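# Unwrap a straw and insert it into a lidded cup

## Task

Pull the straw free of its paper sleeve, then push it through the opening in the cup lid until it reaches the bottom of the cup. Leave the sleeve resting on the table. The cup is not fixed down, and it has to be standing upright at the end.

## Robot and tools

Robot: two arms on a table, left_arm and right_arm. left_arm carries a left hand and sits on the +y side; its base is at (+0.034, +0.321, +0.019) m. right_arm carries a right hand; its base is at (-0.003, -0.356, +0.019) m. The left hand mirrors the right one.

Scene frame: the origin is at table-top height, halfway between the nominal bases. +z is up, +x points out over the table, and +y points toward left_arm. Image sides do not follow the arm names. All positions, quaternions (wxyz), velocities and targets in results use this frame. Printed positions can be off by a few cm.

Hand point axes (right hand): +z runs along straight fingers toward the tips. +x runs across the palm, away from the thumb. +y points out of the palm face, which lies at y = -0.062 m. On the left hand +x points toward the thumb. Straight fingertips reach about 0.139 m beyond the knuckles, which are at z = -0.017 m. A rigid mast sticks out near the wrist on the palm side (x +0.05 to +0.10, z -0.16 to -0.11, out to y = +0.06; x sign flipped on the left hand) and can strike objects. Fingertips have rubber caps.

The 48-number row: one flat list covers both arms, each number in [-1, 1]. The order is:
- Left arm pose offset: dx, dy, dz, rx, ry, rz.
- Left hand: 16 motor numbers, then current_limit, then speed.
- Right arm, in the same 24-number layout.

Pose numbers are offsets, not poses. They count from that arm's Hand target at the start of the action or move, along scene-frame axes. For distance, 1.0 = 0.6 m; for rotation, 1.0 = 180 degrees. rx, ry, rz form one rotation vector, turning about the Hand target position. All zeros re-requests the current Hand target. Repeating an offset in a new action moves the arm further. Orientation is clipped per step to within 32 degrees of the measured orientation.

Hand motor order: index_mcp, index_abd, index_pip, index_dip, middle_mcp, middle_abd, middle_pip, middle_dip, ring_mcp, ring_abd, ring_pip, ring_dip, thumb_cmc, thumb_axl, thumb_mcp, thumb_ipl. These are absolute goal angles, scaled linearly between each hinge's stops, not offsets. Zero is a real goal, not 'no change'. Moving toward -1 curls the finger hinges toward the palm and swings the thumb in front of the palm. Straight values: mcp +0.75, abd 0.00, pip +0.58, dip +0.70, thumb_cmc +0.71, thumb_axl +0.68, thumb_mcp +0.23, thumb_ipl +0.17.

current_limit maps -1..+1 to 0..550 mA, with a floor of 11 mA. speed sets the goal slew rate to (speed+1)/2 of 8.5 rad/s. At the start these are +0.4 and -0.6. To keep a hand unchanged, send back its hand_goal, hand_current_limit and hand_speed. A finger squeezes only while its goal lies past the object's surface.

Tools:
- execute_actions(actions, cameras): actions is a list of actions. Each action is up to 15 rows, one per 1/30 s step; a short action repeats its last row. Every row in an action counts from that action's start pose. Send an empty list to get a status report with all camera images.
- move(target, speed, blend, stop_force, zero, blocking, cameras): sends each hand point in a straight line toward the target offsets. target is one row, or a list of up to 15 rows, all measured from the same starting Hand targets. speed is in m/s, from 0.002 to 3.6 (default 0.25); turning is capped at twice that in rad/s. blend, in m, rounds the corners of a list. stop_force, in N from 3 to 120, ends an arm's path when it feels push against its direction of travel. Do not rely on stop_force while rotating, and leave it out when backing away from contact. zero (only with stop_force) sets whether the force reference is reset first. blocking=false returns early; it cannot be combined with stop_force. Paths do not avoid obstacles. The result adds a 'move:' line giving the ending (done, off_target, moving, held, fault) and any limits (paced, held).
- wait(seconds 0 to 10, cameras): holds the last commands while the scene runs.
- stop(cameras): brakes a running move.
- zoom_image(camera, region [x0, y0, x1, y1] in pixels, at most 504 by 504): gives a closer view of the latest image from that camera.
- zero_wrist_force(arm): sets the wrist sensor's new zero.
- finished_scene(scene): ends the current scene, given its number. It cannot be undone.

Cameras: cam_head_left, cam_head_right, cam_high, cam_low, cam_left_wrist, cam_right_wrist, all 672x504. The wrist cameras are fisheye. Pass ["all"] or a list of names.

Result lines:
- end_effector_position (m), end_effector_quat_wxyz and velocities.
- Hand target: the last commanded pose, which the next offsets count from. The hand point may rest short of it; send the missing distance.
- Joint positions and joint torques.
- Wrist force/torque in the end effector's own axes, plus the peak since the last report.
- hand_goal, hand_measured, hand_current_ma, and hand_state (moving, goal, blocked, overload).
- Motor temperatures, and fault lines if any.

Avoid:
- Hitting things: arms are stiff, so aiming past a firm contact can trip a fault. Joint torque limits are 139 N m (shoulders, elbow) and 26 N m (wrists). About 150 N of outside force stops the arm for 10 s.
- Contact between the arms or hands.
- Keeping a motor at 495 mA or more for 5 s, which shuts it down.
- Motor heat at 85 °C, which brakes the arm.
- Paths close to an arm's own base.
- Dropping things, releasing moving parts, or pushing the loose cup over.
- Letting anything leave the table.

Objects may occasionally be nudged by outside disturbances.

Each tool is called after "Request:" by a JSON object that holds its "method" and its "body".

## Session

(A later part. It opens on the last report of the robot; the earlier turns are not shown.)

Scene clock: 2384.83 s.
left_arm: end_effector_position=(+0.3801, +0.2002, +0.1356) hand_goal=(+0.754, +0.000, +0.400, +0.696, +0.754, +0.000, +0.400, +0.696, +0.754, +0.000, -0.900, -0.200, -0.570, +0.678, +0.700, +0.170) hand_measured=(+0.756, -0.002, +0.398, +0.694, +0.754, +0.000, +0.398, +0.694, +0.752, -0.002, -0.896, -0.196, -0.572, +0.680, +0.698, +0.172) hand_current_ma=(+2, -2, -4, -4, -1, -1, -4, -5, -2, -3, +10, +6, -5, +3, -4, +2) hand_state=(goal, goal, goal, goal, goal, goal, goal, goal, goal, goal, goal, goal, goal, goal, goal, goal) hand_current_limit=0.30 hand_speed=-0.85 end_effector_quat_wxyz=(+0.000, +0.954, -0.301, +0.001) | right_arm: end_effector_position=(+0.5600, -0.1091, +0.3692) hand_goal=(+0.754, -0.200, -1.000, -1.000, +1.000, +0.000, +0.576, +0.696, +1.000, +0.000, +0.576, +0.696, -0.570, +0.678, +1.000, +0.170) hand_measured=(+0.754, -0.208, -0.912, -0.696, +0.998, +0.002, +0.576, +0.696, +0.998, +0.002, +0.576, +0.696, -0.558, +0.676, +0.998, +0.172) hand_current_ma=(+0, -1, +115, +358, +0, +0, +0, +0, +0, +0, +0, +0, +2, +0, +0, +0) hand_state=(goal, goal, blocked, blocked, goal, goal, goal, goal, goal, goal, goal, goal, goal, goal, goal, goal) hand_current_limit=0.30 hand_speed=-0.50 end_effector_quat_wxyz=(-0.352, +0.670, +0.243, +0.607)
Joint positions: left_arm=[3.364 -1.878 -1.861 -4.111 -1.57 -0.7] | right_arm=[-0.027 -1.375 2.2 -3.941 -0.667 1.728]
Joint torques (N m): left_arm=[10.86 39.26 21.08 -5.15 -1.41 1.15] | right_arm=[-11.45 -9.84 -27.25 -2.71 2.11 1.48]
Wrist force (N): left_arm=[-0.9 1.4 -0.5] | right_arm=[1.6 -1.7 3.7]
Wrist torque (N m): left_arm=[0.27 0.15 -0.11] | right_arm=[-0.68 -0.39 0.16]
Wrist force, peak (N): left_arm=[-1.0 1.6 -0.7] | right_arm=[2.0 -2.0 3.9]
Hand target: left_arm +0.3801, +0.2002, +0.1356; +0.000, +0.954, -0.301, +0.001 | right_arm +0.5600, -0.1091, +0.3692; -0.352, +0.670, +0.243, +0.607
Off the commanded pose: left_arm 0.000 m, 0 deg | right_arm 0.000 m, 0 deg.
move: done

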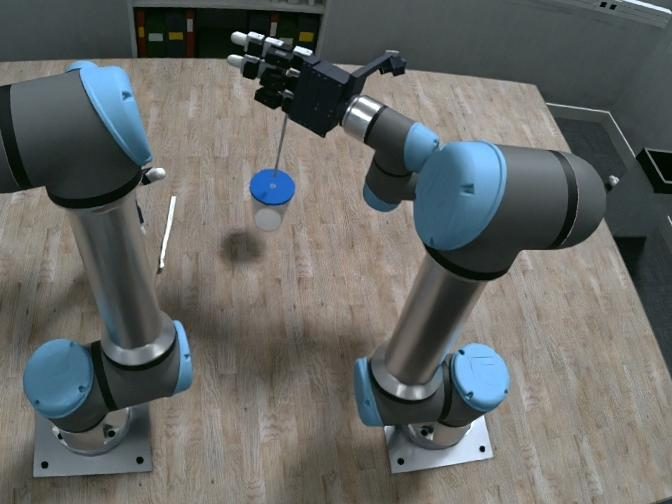

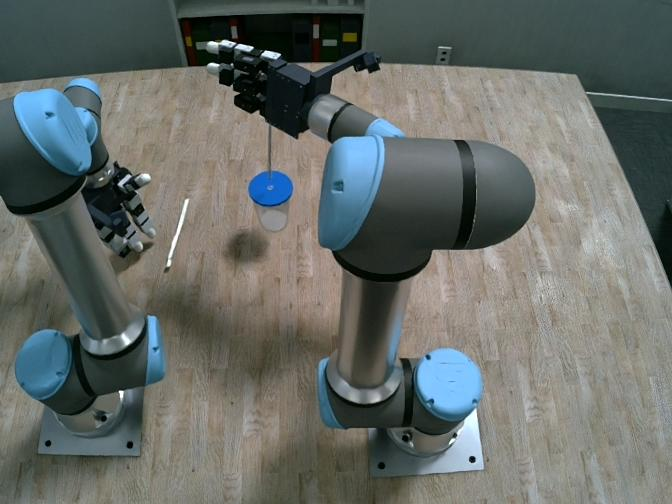

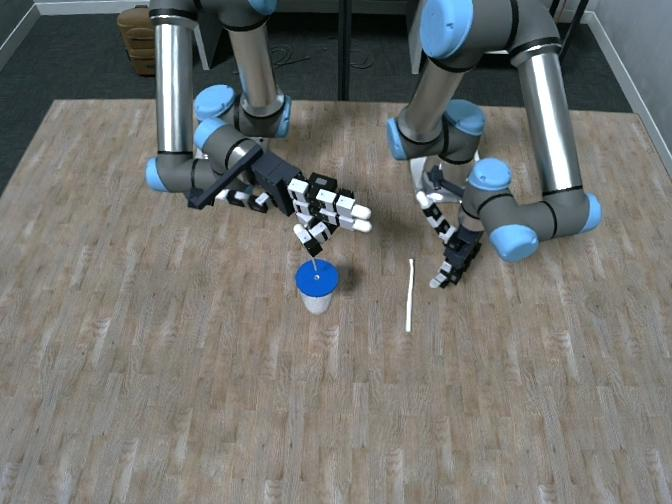

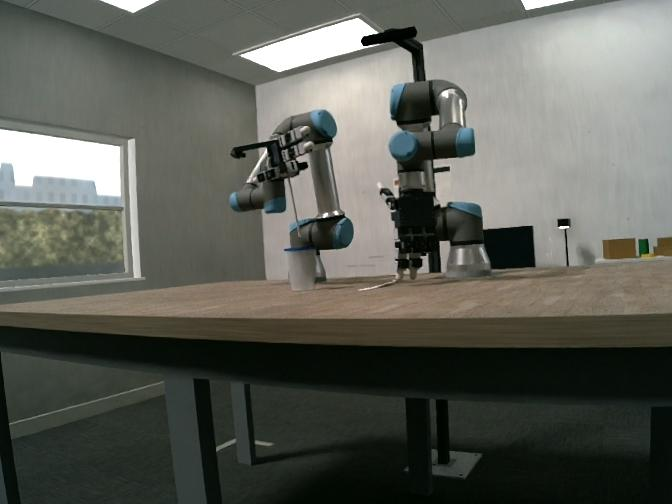

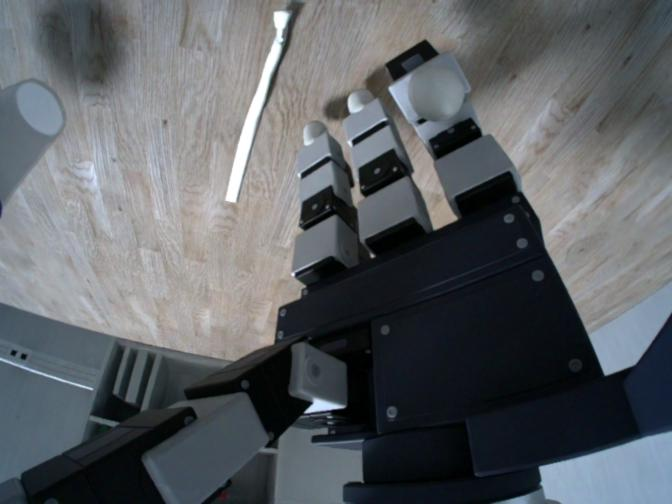

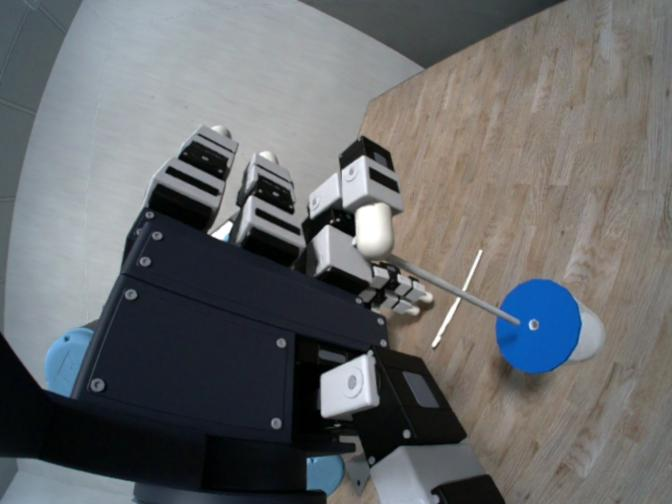

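Request:
{"method": "move", "body": {"target": [0,0,0,0,0,0,0.754,0,0.4,0.696,0.754,0,0.4,0.696,0.754,0,-0.9,-0.2,-0.571,0.677,0.7,0.17,0.3,-0.85,-0.05,0.035,-0.002,-0.032,-0.0454,0,0.754,-0.2,-1.0,-1.0,1.0,0,0.576,0.696,1.0,0,0.576,0.696,-0.571,0.677,1.0,0.17,0.3,-0.5], "speed": 0.08, "cameras": ["all"]}}

Request:
{"method": "zoom_image", "body": {"camera": "cam_high", "region": [250, 180, 400, 320]}}

Request:
{"method": "zoom_image", "body": {"camera": "cam_low", "region": [240, 180, 360, 300]}}

Request:
{"method": "zoom_image", "body": {"camera": "cam_right_wrist", "region": [400, 220, 600, 390]}}

Request:
{"method": "zoom_image", "body": {"camera": "cam_head_left", "region": [220, 80, 340, 200]}}

Request:
{"method": "zoom_image", "body": {"camera": "cam_head_right", "region": [200, 80, 320, 200]}}

Scene clock: 2414.97 s.
left_arm: end_effector_position=(+0.3801, +0.2002, +0.1356) hand_goal=(+0.754, +0.000, +0.400, +0.696, +0.754, +0.000, +0.400, +0.696, +0.754, +0.000, -0.900, -0.200, -0.570, +0.678, +0.700, +0.170) hand_measured=(+0.756, -0.002, +0.398, +0.694, +0.754, +0.000, +0.398, +0.694, +0.752, -0.002, -0.896, -0.196, -0.572, +0.680, +0.698, +0.172) hand_current_ma=(+2, -2, -4, -4, -1, -1, -4, -5, -2, -3, +10, +6, -5, +3, -4, +2) hand_state=(goal, goal, goal, goal, goal, goal, goal, goal, goal, goal, goal, goal, goal, goal, goal, goal) hand_current_limit=0.30 hand_speed=-0.85 end_effector_quat_wxyz=(+0.000, +0.954, -0.301, +0.001) | right_arm: end_effector_position=(+0.5301, -0.0881, +0.3680) hand_goal=(+0.754, -0.200, -1.000, -1.000, +1.000, +0.000, +0.576, +0.696, +1.000, +0.000, +0.576, +0.696, -0.570, +0.678, +1.000, +0.170) hand_measured=(+0.754, -0.208, -0.912, -0.696, +0.998, +0.002, +0.576, +0.696, +0.998, +0.002, +0.576, +0.696, -0.558, +0.676, +0.998, +0.172) hand_current_ma=(+0, -1, +115, +357, +0, +0, +0, +0, +0, +0, +0, +0, +2, +0, +0, +0) hand_state=(goal, goal, blocked, blocked, goal, goal, goal, goal, goal, goal, goal, goal, goal, goal, goal, goal) hand_current_limit=0.30 hand_speed=-0.50 end_effector_quat_wxyz=(-0.300, +0.642, +0.298, +0.640)
Joint positions: left_arm=[3.364 -1.878 -1.861 -4.111 -1.57 -0.7] | right_arm=[0.045 -1.376 2.275 -4.039 -0.74 1.573]
Joint torques (N m): left_arm=[9.21 37.8 21.22 -4.9 -1.36 1.47] | right_arm=[11.92 -8.51 -3.46 -2.37 -2.1 -1.73]
Wrist force (N): left_arm=[-0.7 1.2 -0.4] | right_arm=[1.9 -1.2 3.6]
Wrist torque (N m): left_arm=[0.25 0.13 -0.10] | right_arm=[-0.61 -0.42 0.19]
Wrist force, peak (N): left_arm=[-0.9 1.5 -0.7] | right_arm=[1.8 -1.8 4.0]
Hand target: left_arm +0.3801, +0.2002, +0.1356; +0.000, +0.954, -0.301, +0.001 | right_arm +0.5300, -0.0881, +0.3680; -0.299, +0.642, +0.298, +0.640
Off the commanded pose: left_arm 0.000 m, 0 deg | right_arm 0.000 m, 0 deg.
move: done

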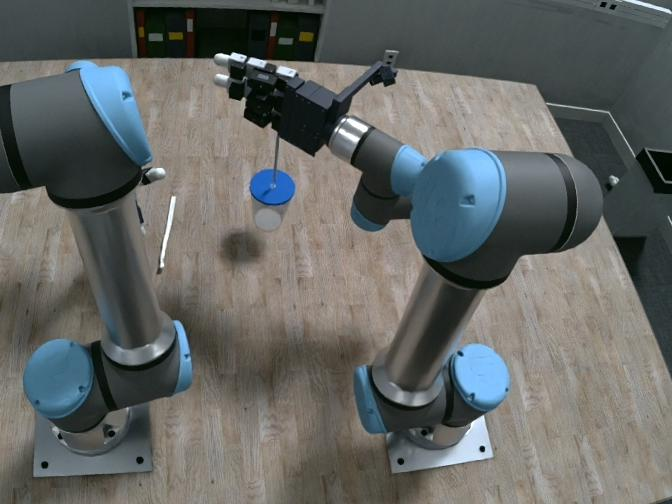

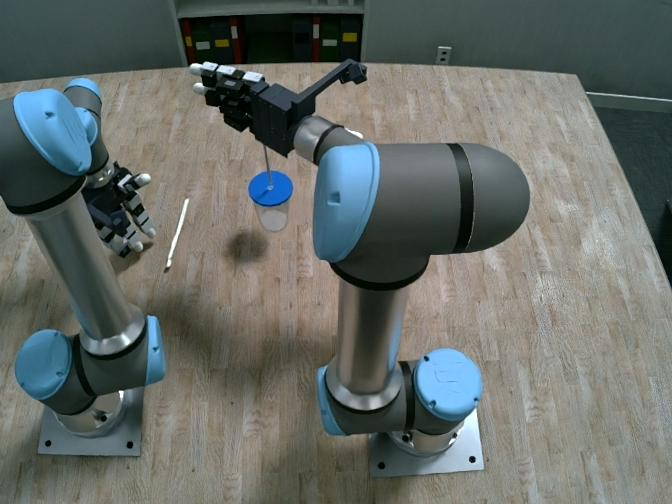

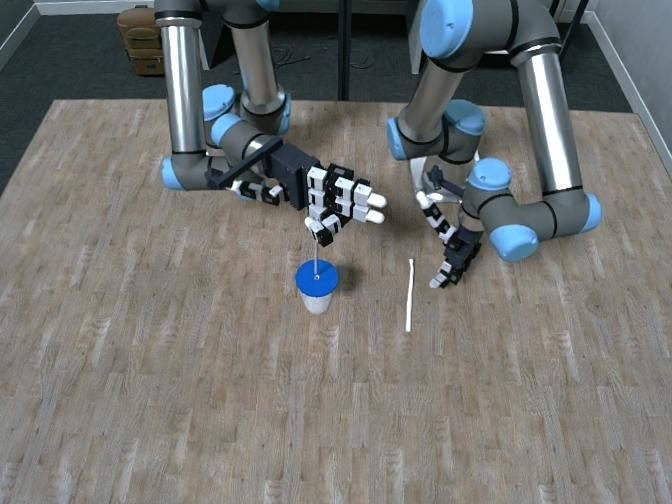

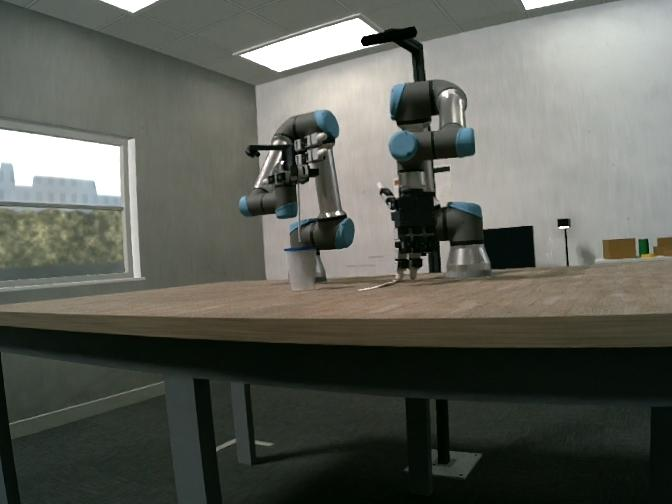

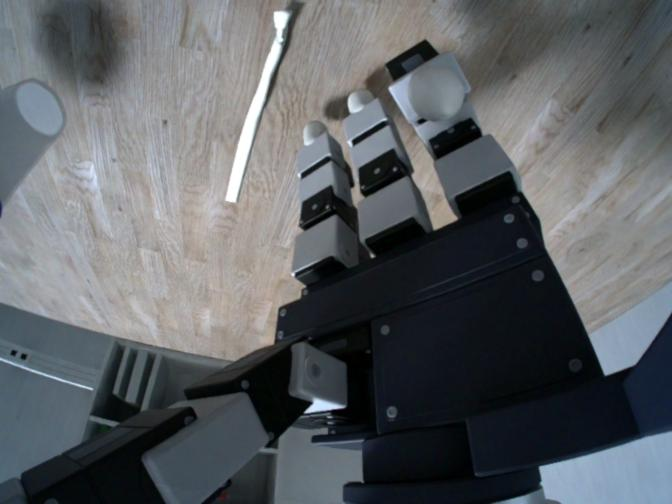

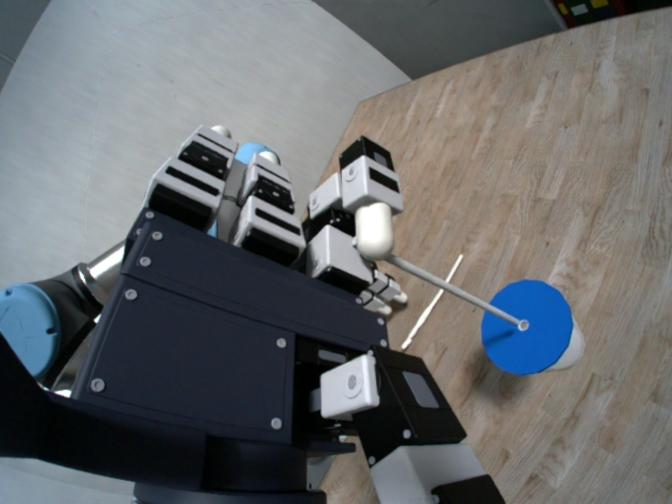

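Scaled by 3.360 from the camera's 672x504 image, which has a finer 960x720 frame.

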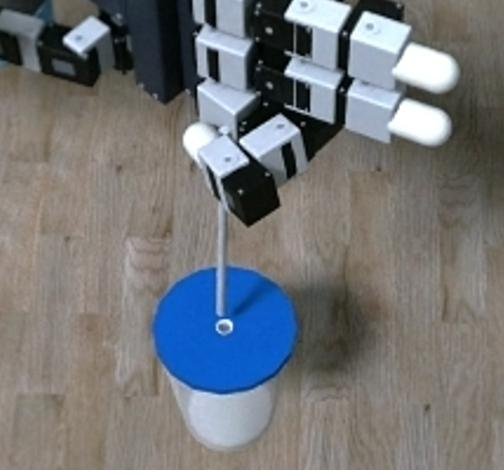

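Scaled by 4.200 from the camera's 672x504 image, which has a finer 960x720 frame.

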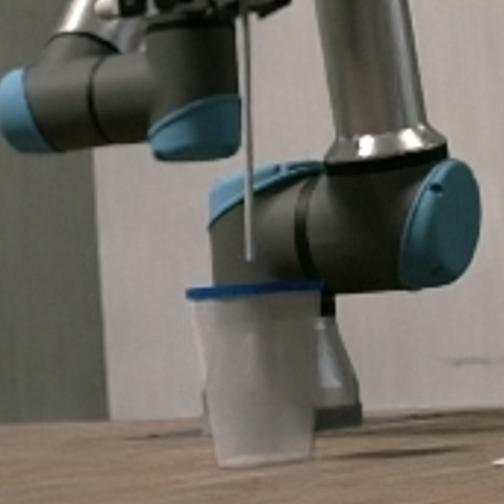

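Scaled by 2.520 from the camera's 672x504 image, which has a finer 960x720 frame.

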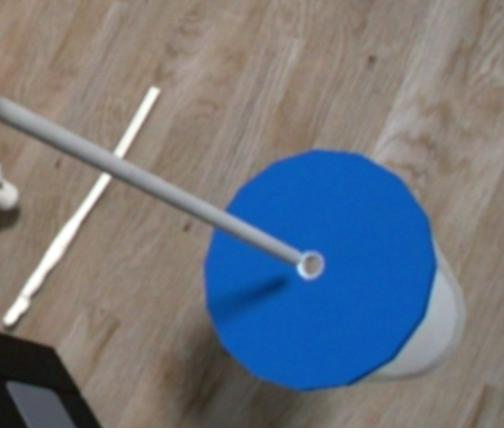

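Scaled by 4.200 from the camera's 672x504 image, which has a finer 960x720 frame.

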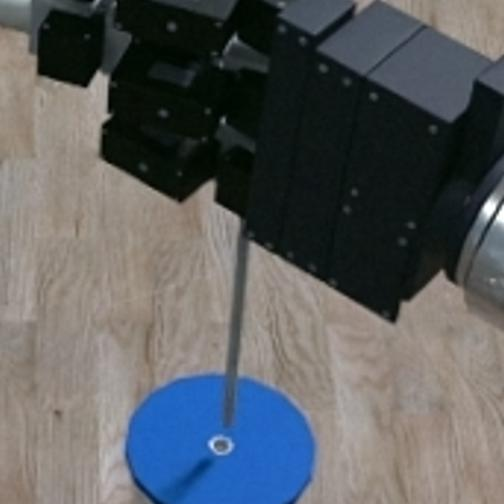

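Scaled by 4.200 from the camera's 672x504 image, which has a finer 960x720 frame.

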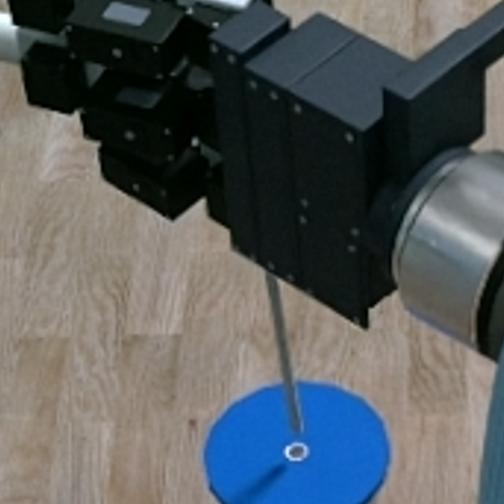

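Request:
{"method": "move", "body": {"target": [0,0,0,0,0,0,0.754,0,0.4,0.696,0.754,0,0.4,0.696,0.754,0,-0.9,-0.2,-0.571,0.677,0.7,0.17,0.3,-0.85,0,0.0042,-0.018,0,0,0,0.754,-0.2,-1.0,-1.0,1.0,0,0.576,0.696,1.0,0,0.576,0.696,-0.571,0.677,1.0,0.17,0.3,-0.5], "speed": 0.04, "cameras": ["all"]}}

Request:
{"method": "zoom_image", "body": {"camera": "cam_high", "region": [290, 220, 350, 290]}}

Request:
{"method": "zoom_image", "body": {"camera": "cam_low", "region": [270, 210, 330, 260]}}

Request:
{"method": "zoom_image", "body": {"camera": "cam_right_wrist", "region": [460, 270, 570, 370]}}

Request:
{"method": "zoom_image", "body": {"camera": "cam_head_left", "region": [240, 140, 310, 210]}}

Request:
{"method": "zoom_image", "body": {"camera": "cam_head_right", "region": [235, 140, 305, 210]}}

Scene clock: 2427.63 s.
left_arm: end_effector_position=(+0.3801, +0.2002, +0.1356) hand_goal=(+0.754, +0.000, +0.400, +0.696, +0.754, +0.000, +0.400, +0.696, +0.754, +0.000, -0.900, -0.200, -0.570, +0.678, +0.700, +0.170) hand_measured=(+0.756, -0.002, +0.398, +0.694, +0.754, +0.000, +0.398, +0.694, +0.752, -0.002, -0.896, -0.196, -0.572, +0.680, +0.698, +0.172) hand_current_ma=(+2, -2, -4, -4, -1, -1, -4, -5, -2, -3, +10, +6, -5, +3, -4, +2) hand_state=(goal, goal, goal, goal, goal, goal, goal, goal, goal, goal, goal, goal, goal, goal, goal, goal) hand_current_limit=0.30 hand_speed=-0.85 end_effector_quat_wxyz=(+0.000, +0.954, -0.301, +0.001) | right_arm: end_effector_position=(+0.5300, -0.0856, +0.3574) hand_goal=(+0.754, -0.200, -1.000, -1.000, +1.000, +0.000, +0.576, +0.696, +1.000, +0.000, +0.576, +0.696, -0.570, +0.678, +1.000, +0.170) hand_measured=(+0.754, -0.208, -0.912, -0.696, +0.998, +0.002, +0.576, +0.696, +0.998, +0.002, +0.576, +0.696, -0.558, +0.676, +0.998, +0.172) hand_current_ma=(+0, -1, +115, +358, +0, +0, +0, +0, +0, +0, +0, +0, +2, +0, +0, +0) hand_state=(goal, goal, blocked, blocked, goal, goal, goal, goal, goal, goal, goal, goal, goal, goal, goal, goal) hand_current_limit=0.30 hand_speed=-0.50 end_effector_quat_wxyz=(-0.299, +0.642, +0.298, +0.640)
Joint positions: left_arm=[3.364 -1.878 -1.861 -4.111 -1.57 -0.7] | right_arm=[0.052 -1.348 2.281 -4.073 -0.748 1.572]
Joint torques (N m): left_arm=[9.7 39.31 21.48 -4.96 -1.55 1.55] | right_arm=[12.72 -8.13 -3.03 -2.52 -1.79 1.49]
Wrist force (N): left_arm=[-0.9 1.2 -0.4] | right_arm=[1.8 -1.3 3.2]
Wrist torque (N m): left_arm=[0.24 0.15 -0.11] | right_arm=[-0.60 -0.40 0.18]
Wrist force, peak (N): left_arm=[-1.1 1.5 -0.5] | right_arm=[2.1 -1.2 4.0]
Hand target: left_arm +0.3801, +0.2002, +0.1356; +0.000, +0.954, -0.301, +0.001 | right_arm +0.5300, -0.0855, +0.3572; -0.299, +0.642, +0.298, +0.640
Off the commanded pose: left_arm 0.000 m, 0 deg | right_arm 0.000 m, 0 deg.
move: done

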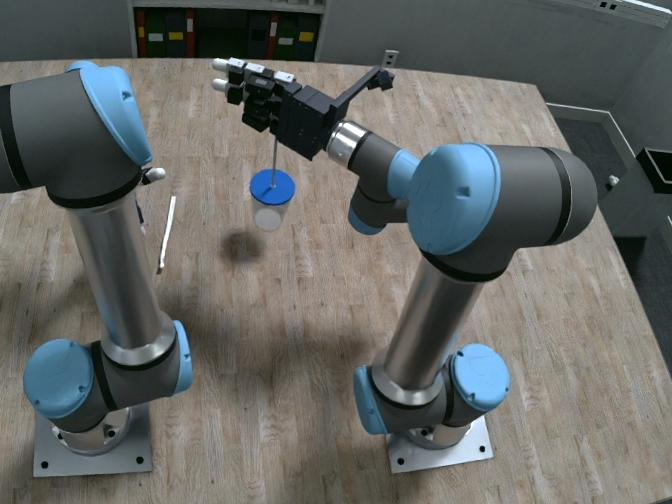

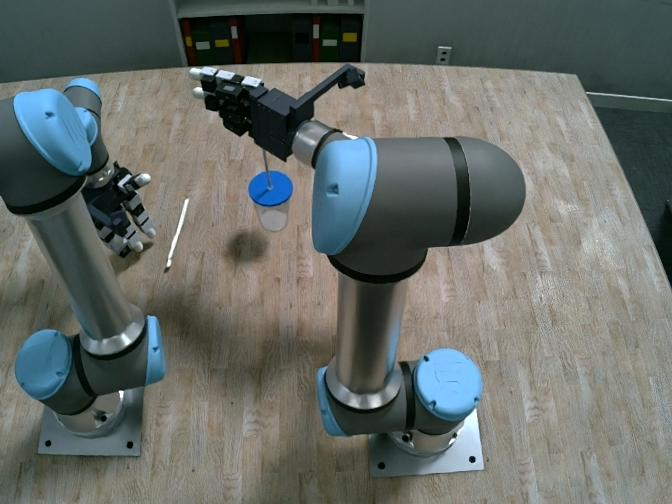

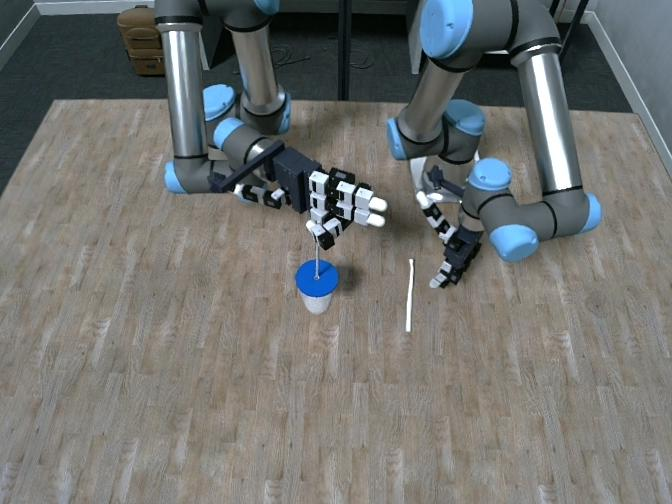

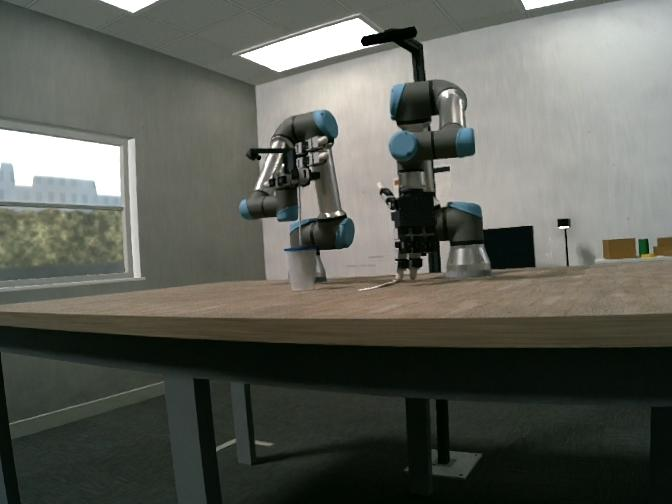

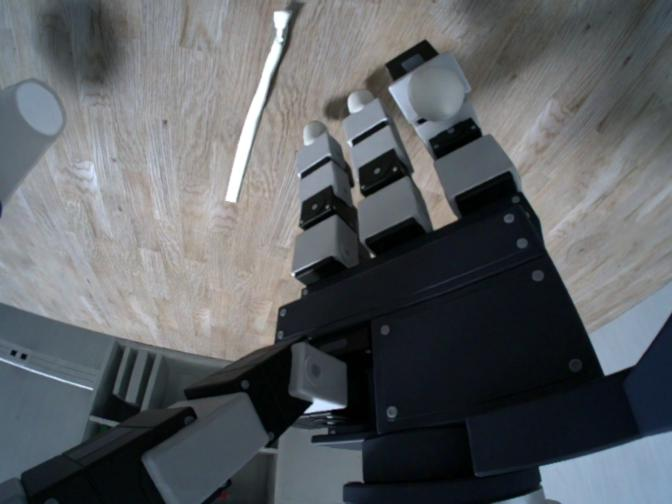

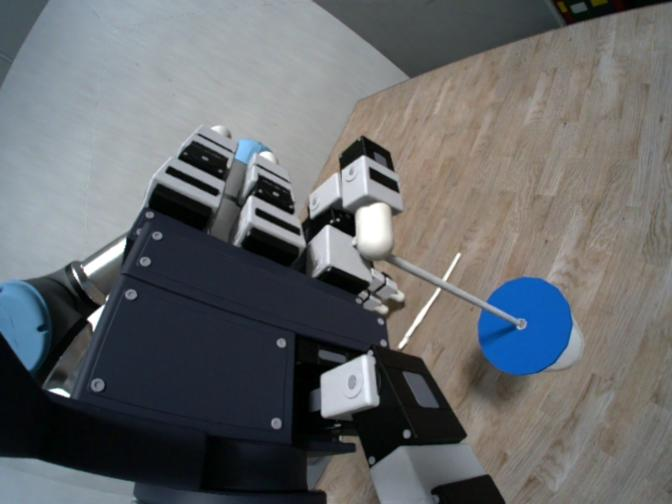

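Scaled by 7.200 from the camera's 672x504 image, which has a finer 960x720 frame.

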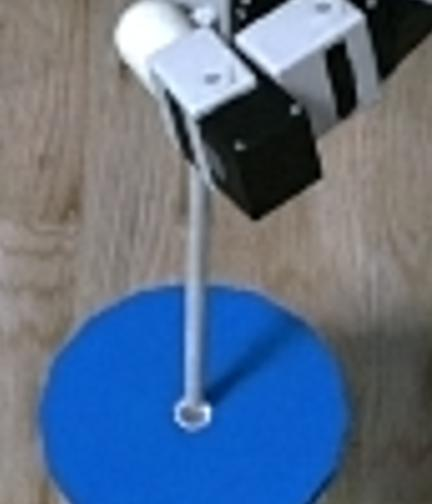

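Scaled by 8.400 from the camera's 672x504 image, which has a finer 960x720 frame.

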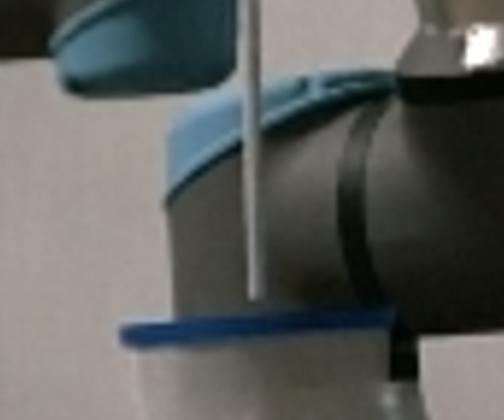

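Scaled by 4.582 from the camera's 672x504 image, which has a finer 960x720 frame.

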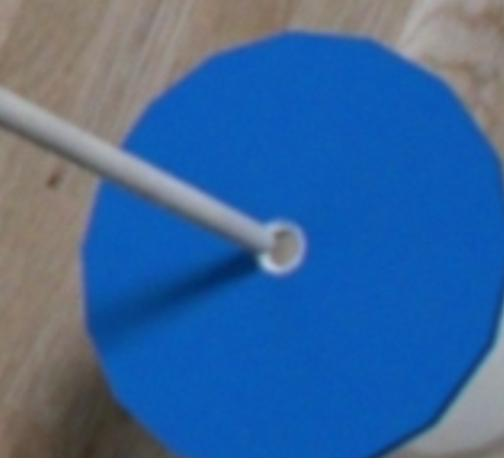

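Scaled by 7.200 from the camera's 672x504 image, which has a finer 960x720 frame.

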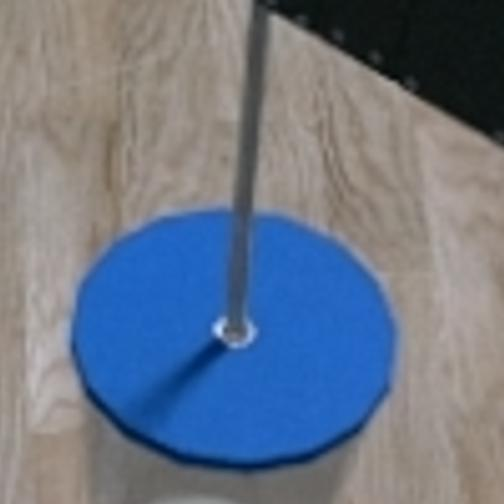

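Scaled by 7.200 from the camera's 672x504 image, which has a finer 960x720 frame.

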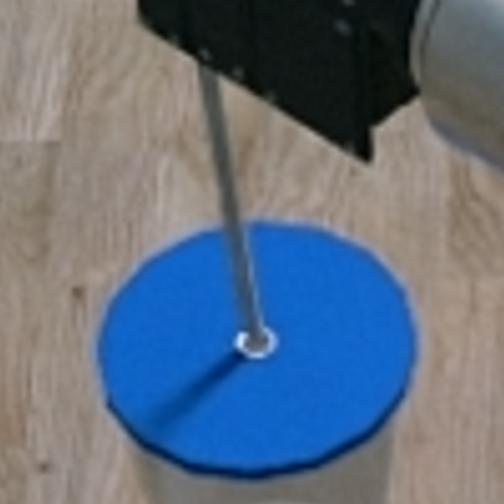

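Request:
{"method": "move", "body": {"target": [0,0,0,0,0,0,0.754,0,0.4,0.696,0.754,0,0.4,0.696,0.754,0,-0.9,-0.2,-0.571,0.677,0.7,0.17,0.3,-0.85,0.0,0,-0.025,0,0,0,0.754,-0.2,-1.0,-1.0,1.0,0,0.576,0.696,1.0,0,0.576,0.696,-0.571,0.677,1.0,0.17,0.3,-0.5], "speed": 0.015, "stop_force": 3, "cameras": ["cam_high","cam_low","cam_right_wrist","cam_head_left","cam_head_right"]}}

Request:
{"method": "zoom_image", "body": {"camera": "cam_high", "region": [290, 220, 350, 290]}}

Request:
{"method": "zoom_image", "body": {"camera": "cam_low", "region": [270, 220, 330, 300]}}

Request:
{"method": "zoom_image", "body": {"camera": "cam_right_wrist", "region": [460, 270, 570, 370]}}

Request:
{"method": "zoom_image", "body": {"camera": "cam_head_left", "region": [240, 140, 310, 210]}}

Request:
{"method": "zoom_image", "body": {"camera": "cam_head_right", "region": [235, 140, 305, 210]}}

Scene clock: 2452.13 s.
left_arm: end_effector_position=(+0.3801, +0.2002, +0.1356) hand_goal=(+0.754, +0.000, +0.400, +0.696, +0.754, +0.000, +0.400, +0.696, +0.754, +0.000, -0.900, -0.200, -0.570, +0.678, +0.700, +0.170) hand_measured=(+0.756, -0.002, +0.398, +0.694, +0.754, +0.000, +0.398, +0.694, +0.752, -0.002, -0.896, -0.196, -0.572, +0.680, +0.698, +0.172) hand_current_ma=(+2, -2, -4, -4, -1, -1, -4, -5, -2, -3, +10, +6, -5, +3, -4, +2) hand_state=(goal, goal, goal, goal, goal, goal, goal, goal, goal, goal, goal, goal, goal, goal, goal, goal) hand_current_limit=0.30 hand_speed=-0.85 end_effector_quat_wxyz=(+0.000, +0.954, -0.301, +0.001) | right_arm: end_effector_position=(+0.5300, -0.0855, +0.3422) hand_goal=(+0.754, -0.200, -1.000, -1.000, +1.000, +0.000, +0.576, +0.696, +1.000, +0.000, +0.576, +0.696, -0.570, +0.678, +1.000, +0.170) hand_measured=(+0.754, -0.208, -0.912, -0.696, +0.998, +0.002, +0.576, +0.696, +0.998, +0.002, +0.576, +0.696, -0.558, +0.676, +0.998, +0.172) hand_current_ma=(+0, -1, +115, +357, +0, +0, +0, +0, +0, +0, +0, +0, +2, +0, +0, +0) hand_state=(goal, goal, blocked, blocked, goal, goal, goal, goal, goal, goal, goal, goal, goal, goal, goal, goal) hand_current_limit=0.30 hand_speed=-0.50 end_effector_quat_wxyz=(-0.299, +0.642, +0.298, +0.640)
Joint positions: left_arm=[3.364 -1.878 -1.861 -4.111 -1.57 -0.7] | right_arm=[0.052 -1.309 2.292 -4.123 -0.748 1.572]
Joint torques (N m): left_arm=[9.65 36.77 20.62 -5.12 -1.16 1.6] | right_arm=[10.28 -9.6 -1.96 -2.7 -1.26 1.41]
Wrist force (N): left_arm=[-0.7 1.3 -0.5] | right_arm=[1.9 -1.1 3.2]
Wrist torque (N m): left_arm=[0.27 0.13 -0.10] | right_arm=[-0.58 -0.41 0.19]
Wrist force, peak (N): left_arm=[-1.0 1.6 -0.5] | right_arm=[2.2 -1.0 4.0]
Hand target: left_arm +0.3801, +0.2002, +0.1356; +0.000, +0.954, -0.301, +0.001 | right_arm +0.5300, -0.0855, +0.3422; -0.299, +0.642, +0.298, +0.640
Off the commanded pose: left_arm 0.000 m, 0 deg | right_arm 0.000 m, 0 deg.
move: done
Images, in order (width x height): cam_head_left 672x504, cam_head_right 672x504, cam_high 672x504, cam_low 672x504, cam_right_wrist 672x504.

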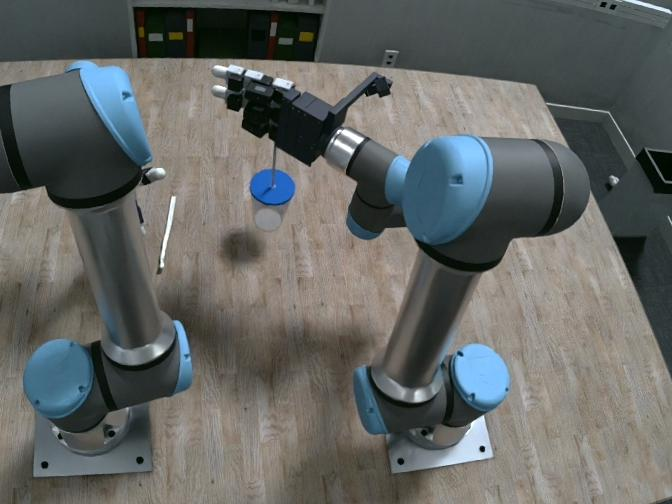

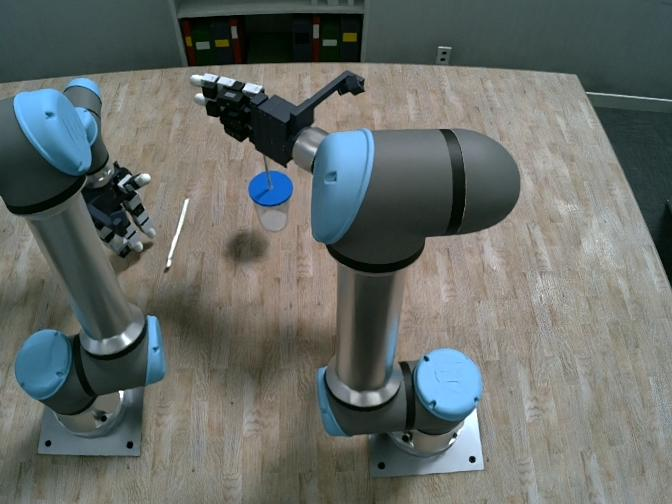

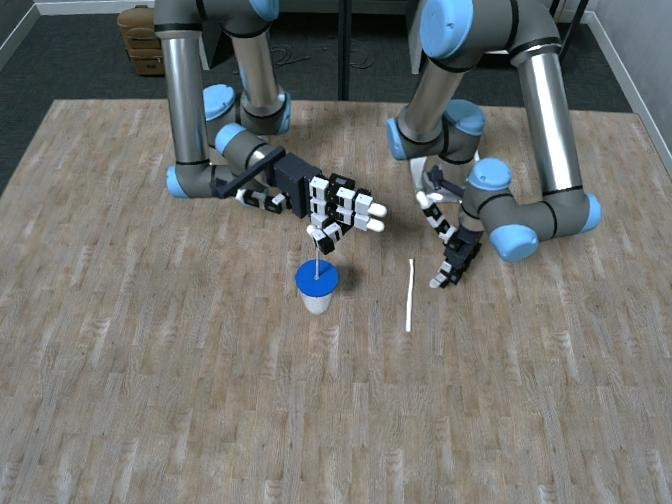

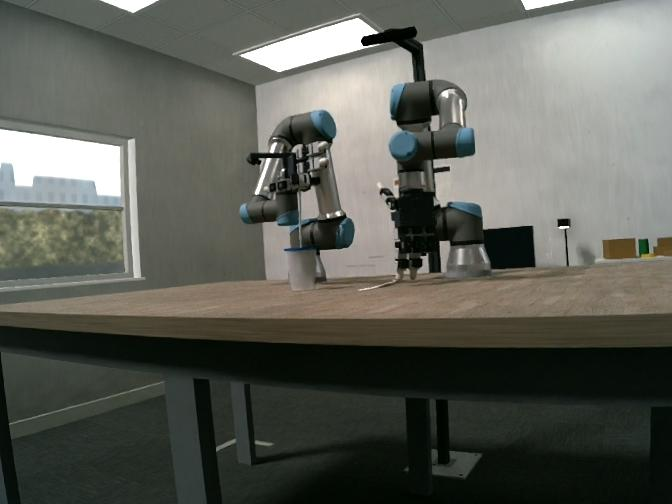

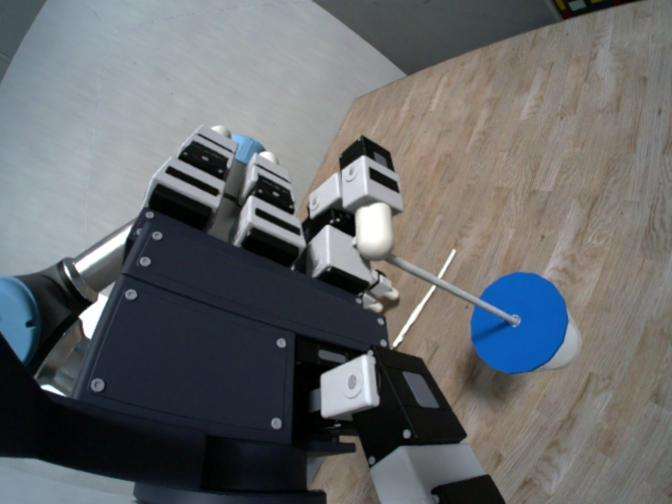

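Scaled by 7.200 from the camera's 672x504 image, which has a finer 960x720 frame.

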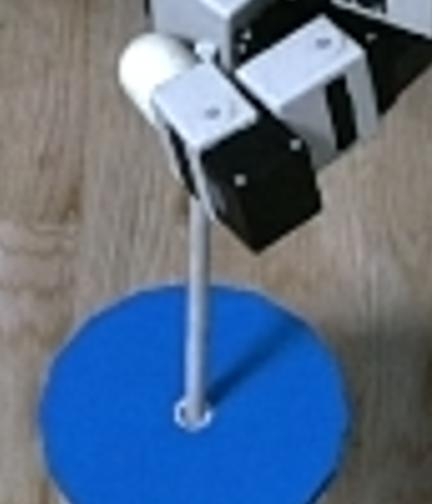

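Scaled by 6.300 from the camera's 672x504 image, which has a finer 960x720 frame.

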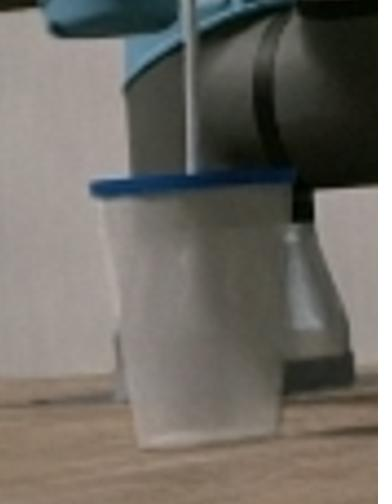

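Scaled by 4.582 from the camera's 672x504 image, which has a finer 960x720 frame.

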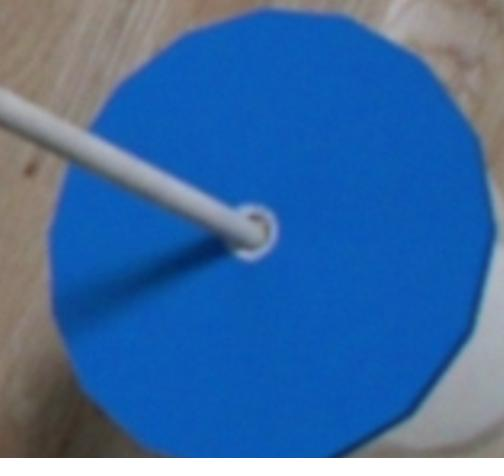

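Scaled by 7.200 from the camera's 672x504 image, which has a finer 960x720 frame.

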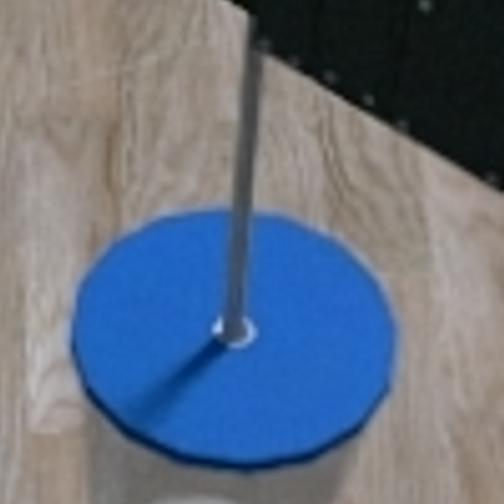

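Scaled by 7.200 from the camera's 672x504 image, which has a finer 960x720 frame.

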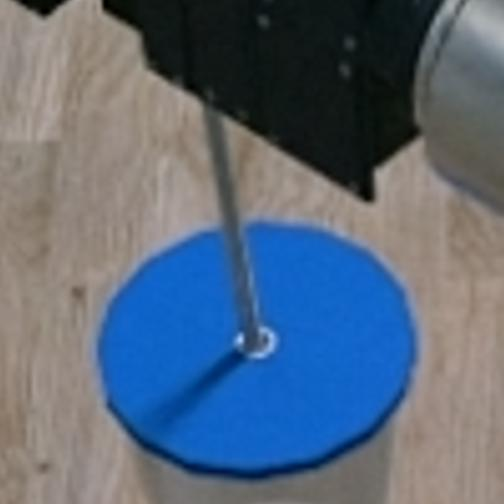

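Request:
{"method": "move", "body": {"target": [0,0,0,0,0,0,0.754,0,0.4,0.696,0.754,0,0.4,0.696,0.754,0,-0.9,-0.2,-0.571,0.677,0.7,0.17,0.3,-0.85,0.0,0,-0.16,0,0,0,0.754,-0.2,-1.0,-1.0,1.0,0,0.576,0.696,1.0,0,0.576,0.696,-0.571,0.677,1.0,0.17,0.3,-0.5], "speed": 0.04, "stop_force": 4, "cameras": ["cam_high","cam_low","cam_right_wrist","cam_head_left"]}}

Request:
{"method": "zoom_image", "body": {"camera": "cam_low", "region": [260, 180, 350, 300]}}

Request:
{"method": "zoom_image", "body": {"camera": "cam_right_wrist", "region": [380, 220, 570, 390]}}

Scene clock: 2461.10 s.
left_arm: end_effector_position=(+0.3801, +0.2002, +0.1356) hand_goal=(+0.754, +0.000, +0.400, +0.696, +0.754, +0.000, +0.400, +0.696, +0.754, +0.000, -0.900, -0.200, -0.570, +0.678, +0.700, +0.170) hand_measured=(+0.756, -0.002, +0.398, +0.694, +0.754, +0.000, +0.398, +0.694, +0.752, -0.002, -0.896, -0.196, -0.572, +0.680, +0.698, +0.172) hand_current_ma=(+2, -2, -4, -4, -1, -1, -4, -5, -2, -3, +10, +6, -5, +3, -4, +2) hand_state=(goal, goal, goal, goal, goal, goal, goal, goal, goal, goal, goal, goal, goal, goal, goal, goal) hand_current_limit=0.30 hand_speed=-0.85 end_effector_quat_wxyz=(+0.000, +0.954, -0.301, +0.001) | right_arm: end_effector_position=(+0.5300, -0.0855, +0.2462) hand_goal=(+0.754, -0.200, -1.000, -1.000, +1.000, +0.000, +0.576, +0.696, +1.000, +0.000, +0.576, +0.696, -0.570, +0.678, +1.000, +0.170) hand_measured=(+0.754, -0.204, -0.910, -0.696, +0.998, +0.002, +0.576, +0.696, +0.998, +0.002, +0.576, +0.696, -0.558, +0.676, +0.998, +0.172) hand_current_ma=(+0, +0, +116, +358, +0, +0, +0, +0, +0, +0, +0, +0, +2, +0, +0, +0) hand_state=(goal, goal, blocked, blocked, goal, goal, goal, goal, goal, goal, goal, goal, goal, goal, goal, goal) hand_current_limit=0.30 hand_speed=-0.50 end_effector_quat_wxyz=(-0.299, +0.642, +0.298, +0.640)
Joint positions: left_arm=[3.364 -1.878 -1.861 -4.111 -1.57 -0.7] | right_arm=[0.052 -1.032 2.32 -4.428 -0.748 1.572]
Joint torques (N m): left_arm=[8.91 37.12 18.42 -5.27 -1.05 1.39] | right_arm=[8.31 -15.22 -19.1 -2.81 -0.4 1.56]
Wrist force (N): left_arm=[-1.0 1.3 -0.3] | right_arm=[2.7 -1.1 3.2]
Wrist torque (N m): left_arm=[0.25 0.17 -0.12] | right_arm=[-0.62 -0.46 0.22]
Wrist force, peak (N): left_arm=[-1.0 1.6 -0.6] | right_arm=[2.8 -1.3 3.6]
Hand target: left_arm +0.3801, +0.2002, +0.1356; +0.000, +0.954, -0.301, +0.001 | right_arm +0.5300, -0.0855, +0.2462; -0.299, +0.642, +0.298, +0.640
Off the commanded pose: left_arm 0.000 m, 0 deg | right_arm 0.000 m, 0 deg.
move: done
Images, in order (width x height): cam_head_left 672x504, cam_high 672x504, cam_low 672x504, cam_right_wrist 672x504.

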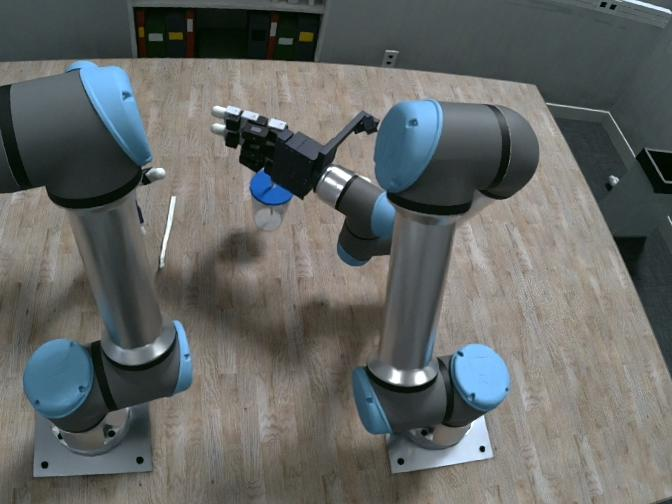

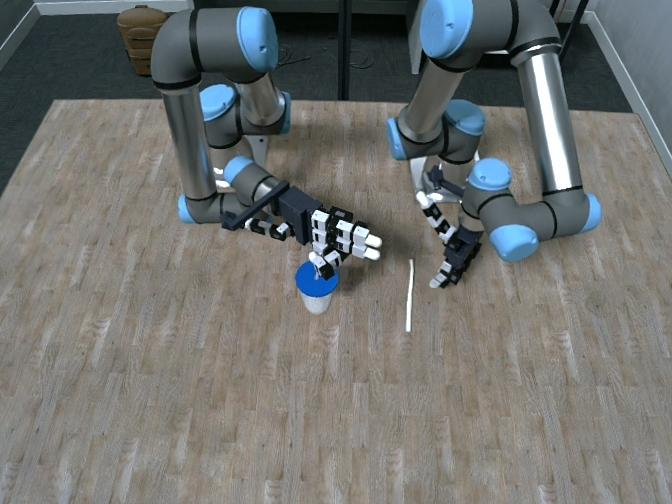

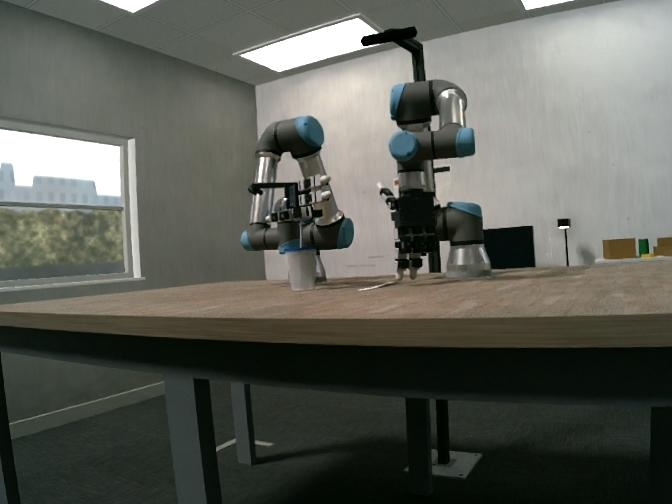

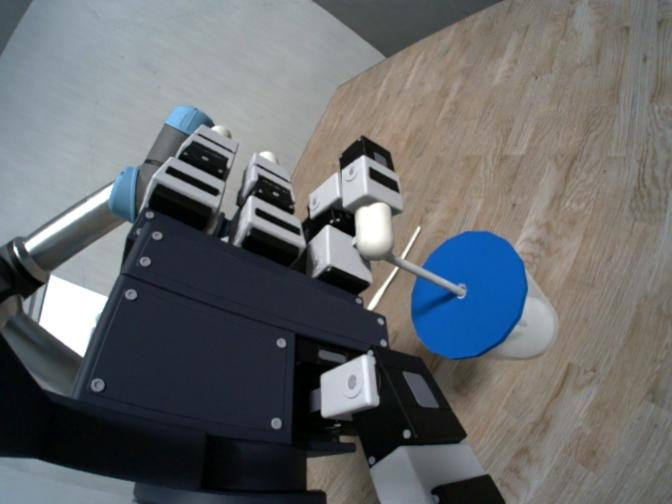

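Scaled by 4.200 from the camera's 672x504 image, which has a finer 960x720 frame.

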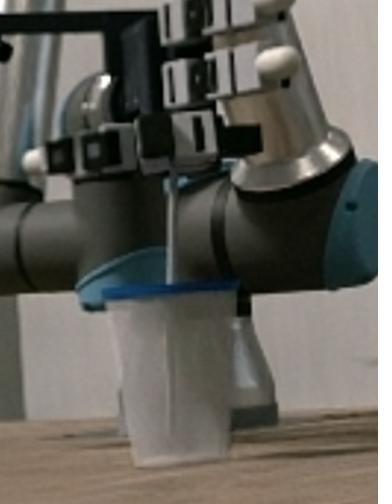

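Scaled by 2.653 from the camera's 672x504 image, which has a finer 960x720 frame.

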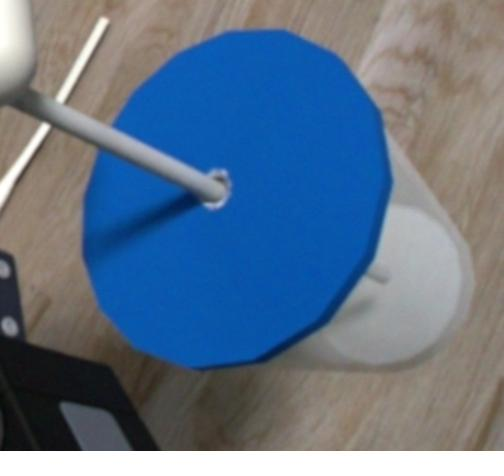

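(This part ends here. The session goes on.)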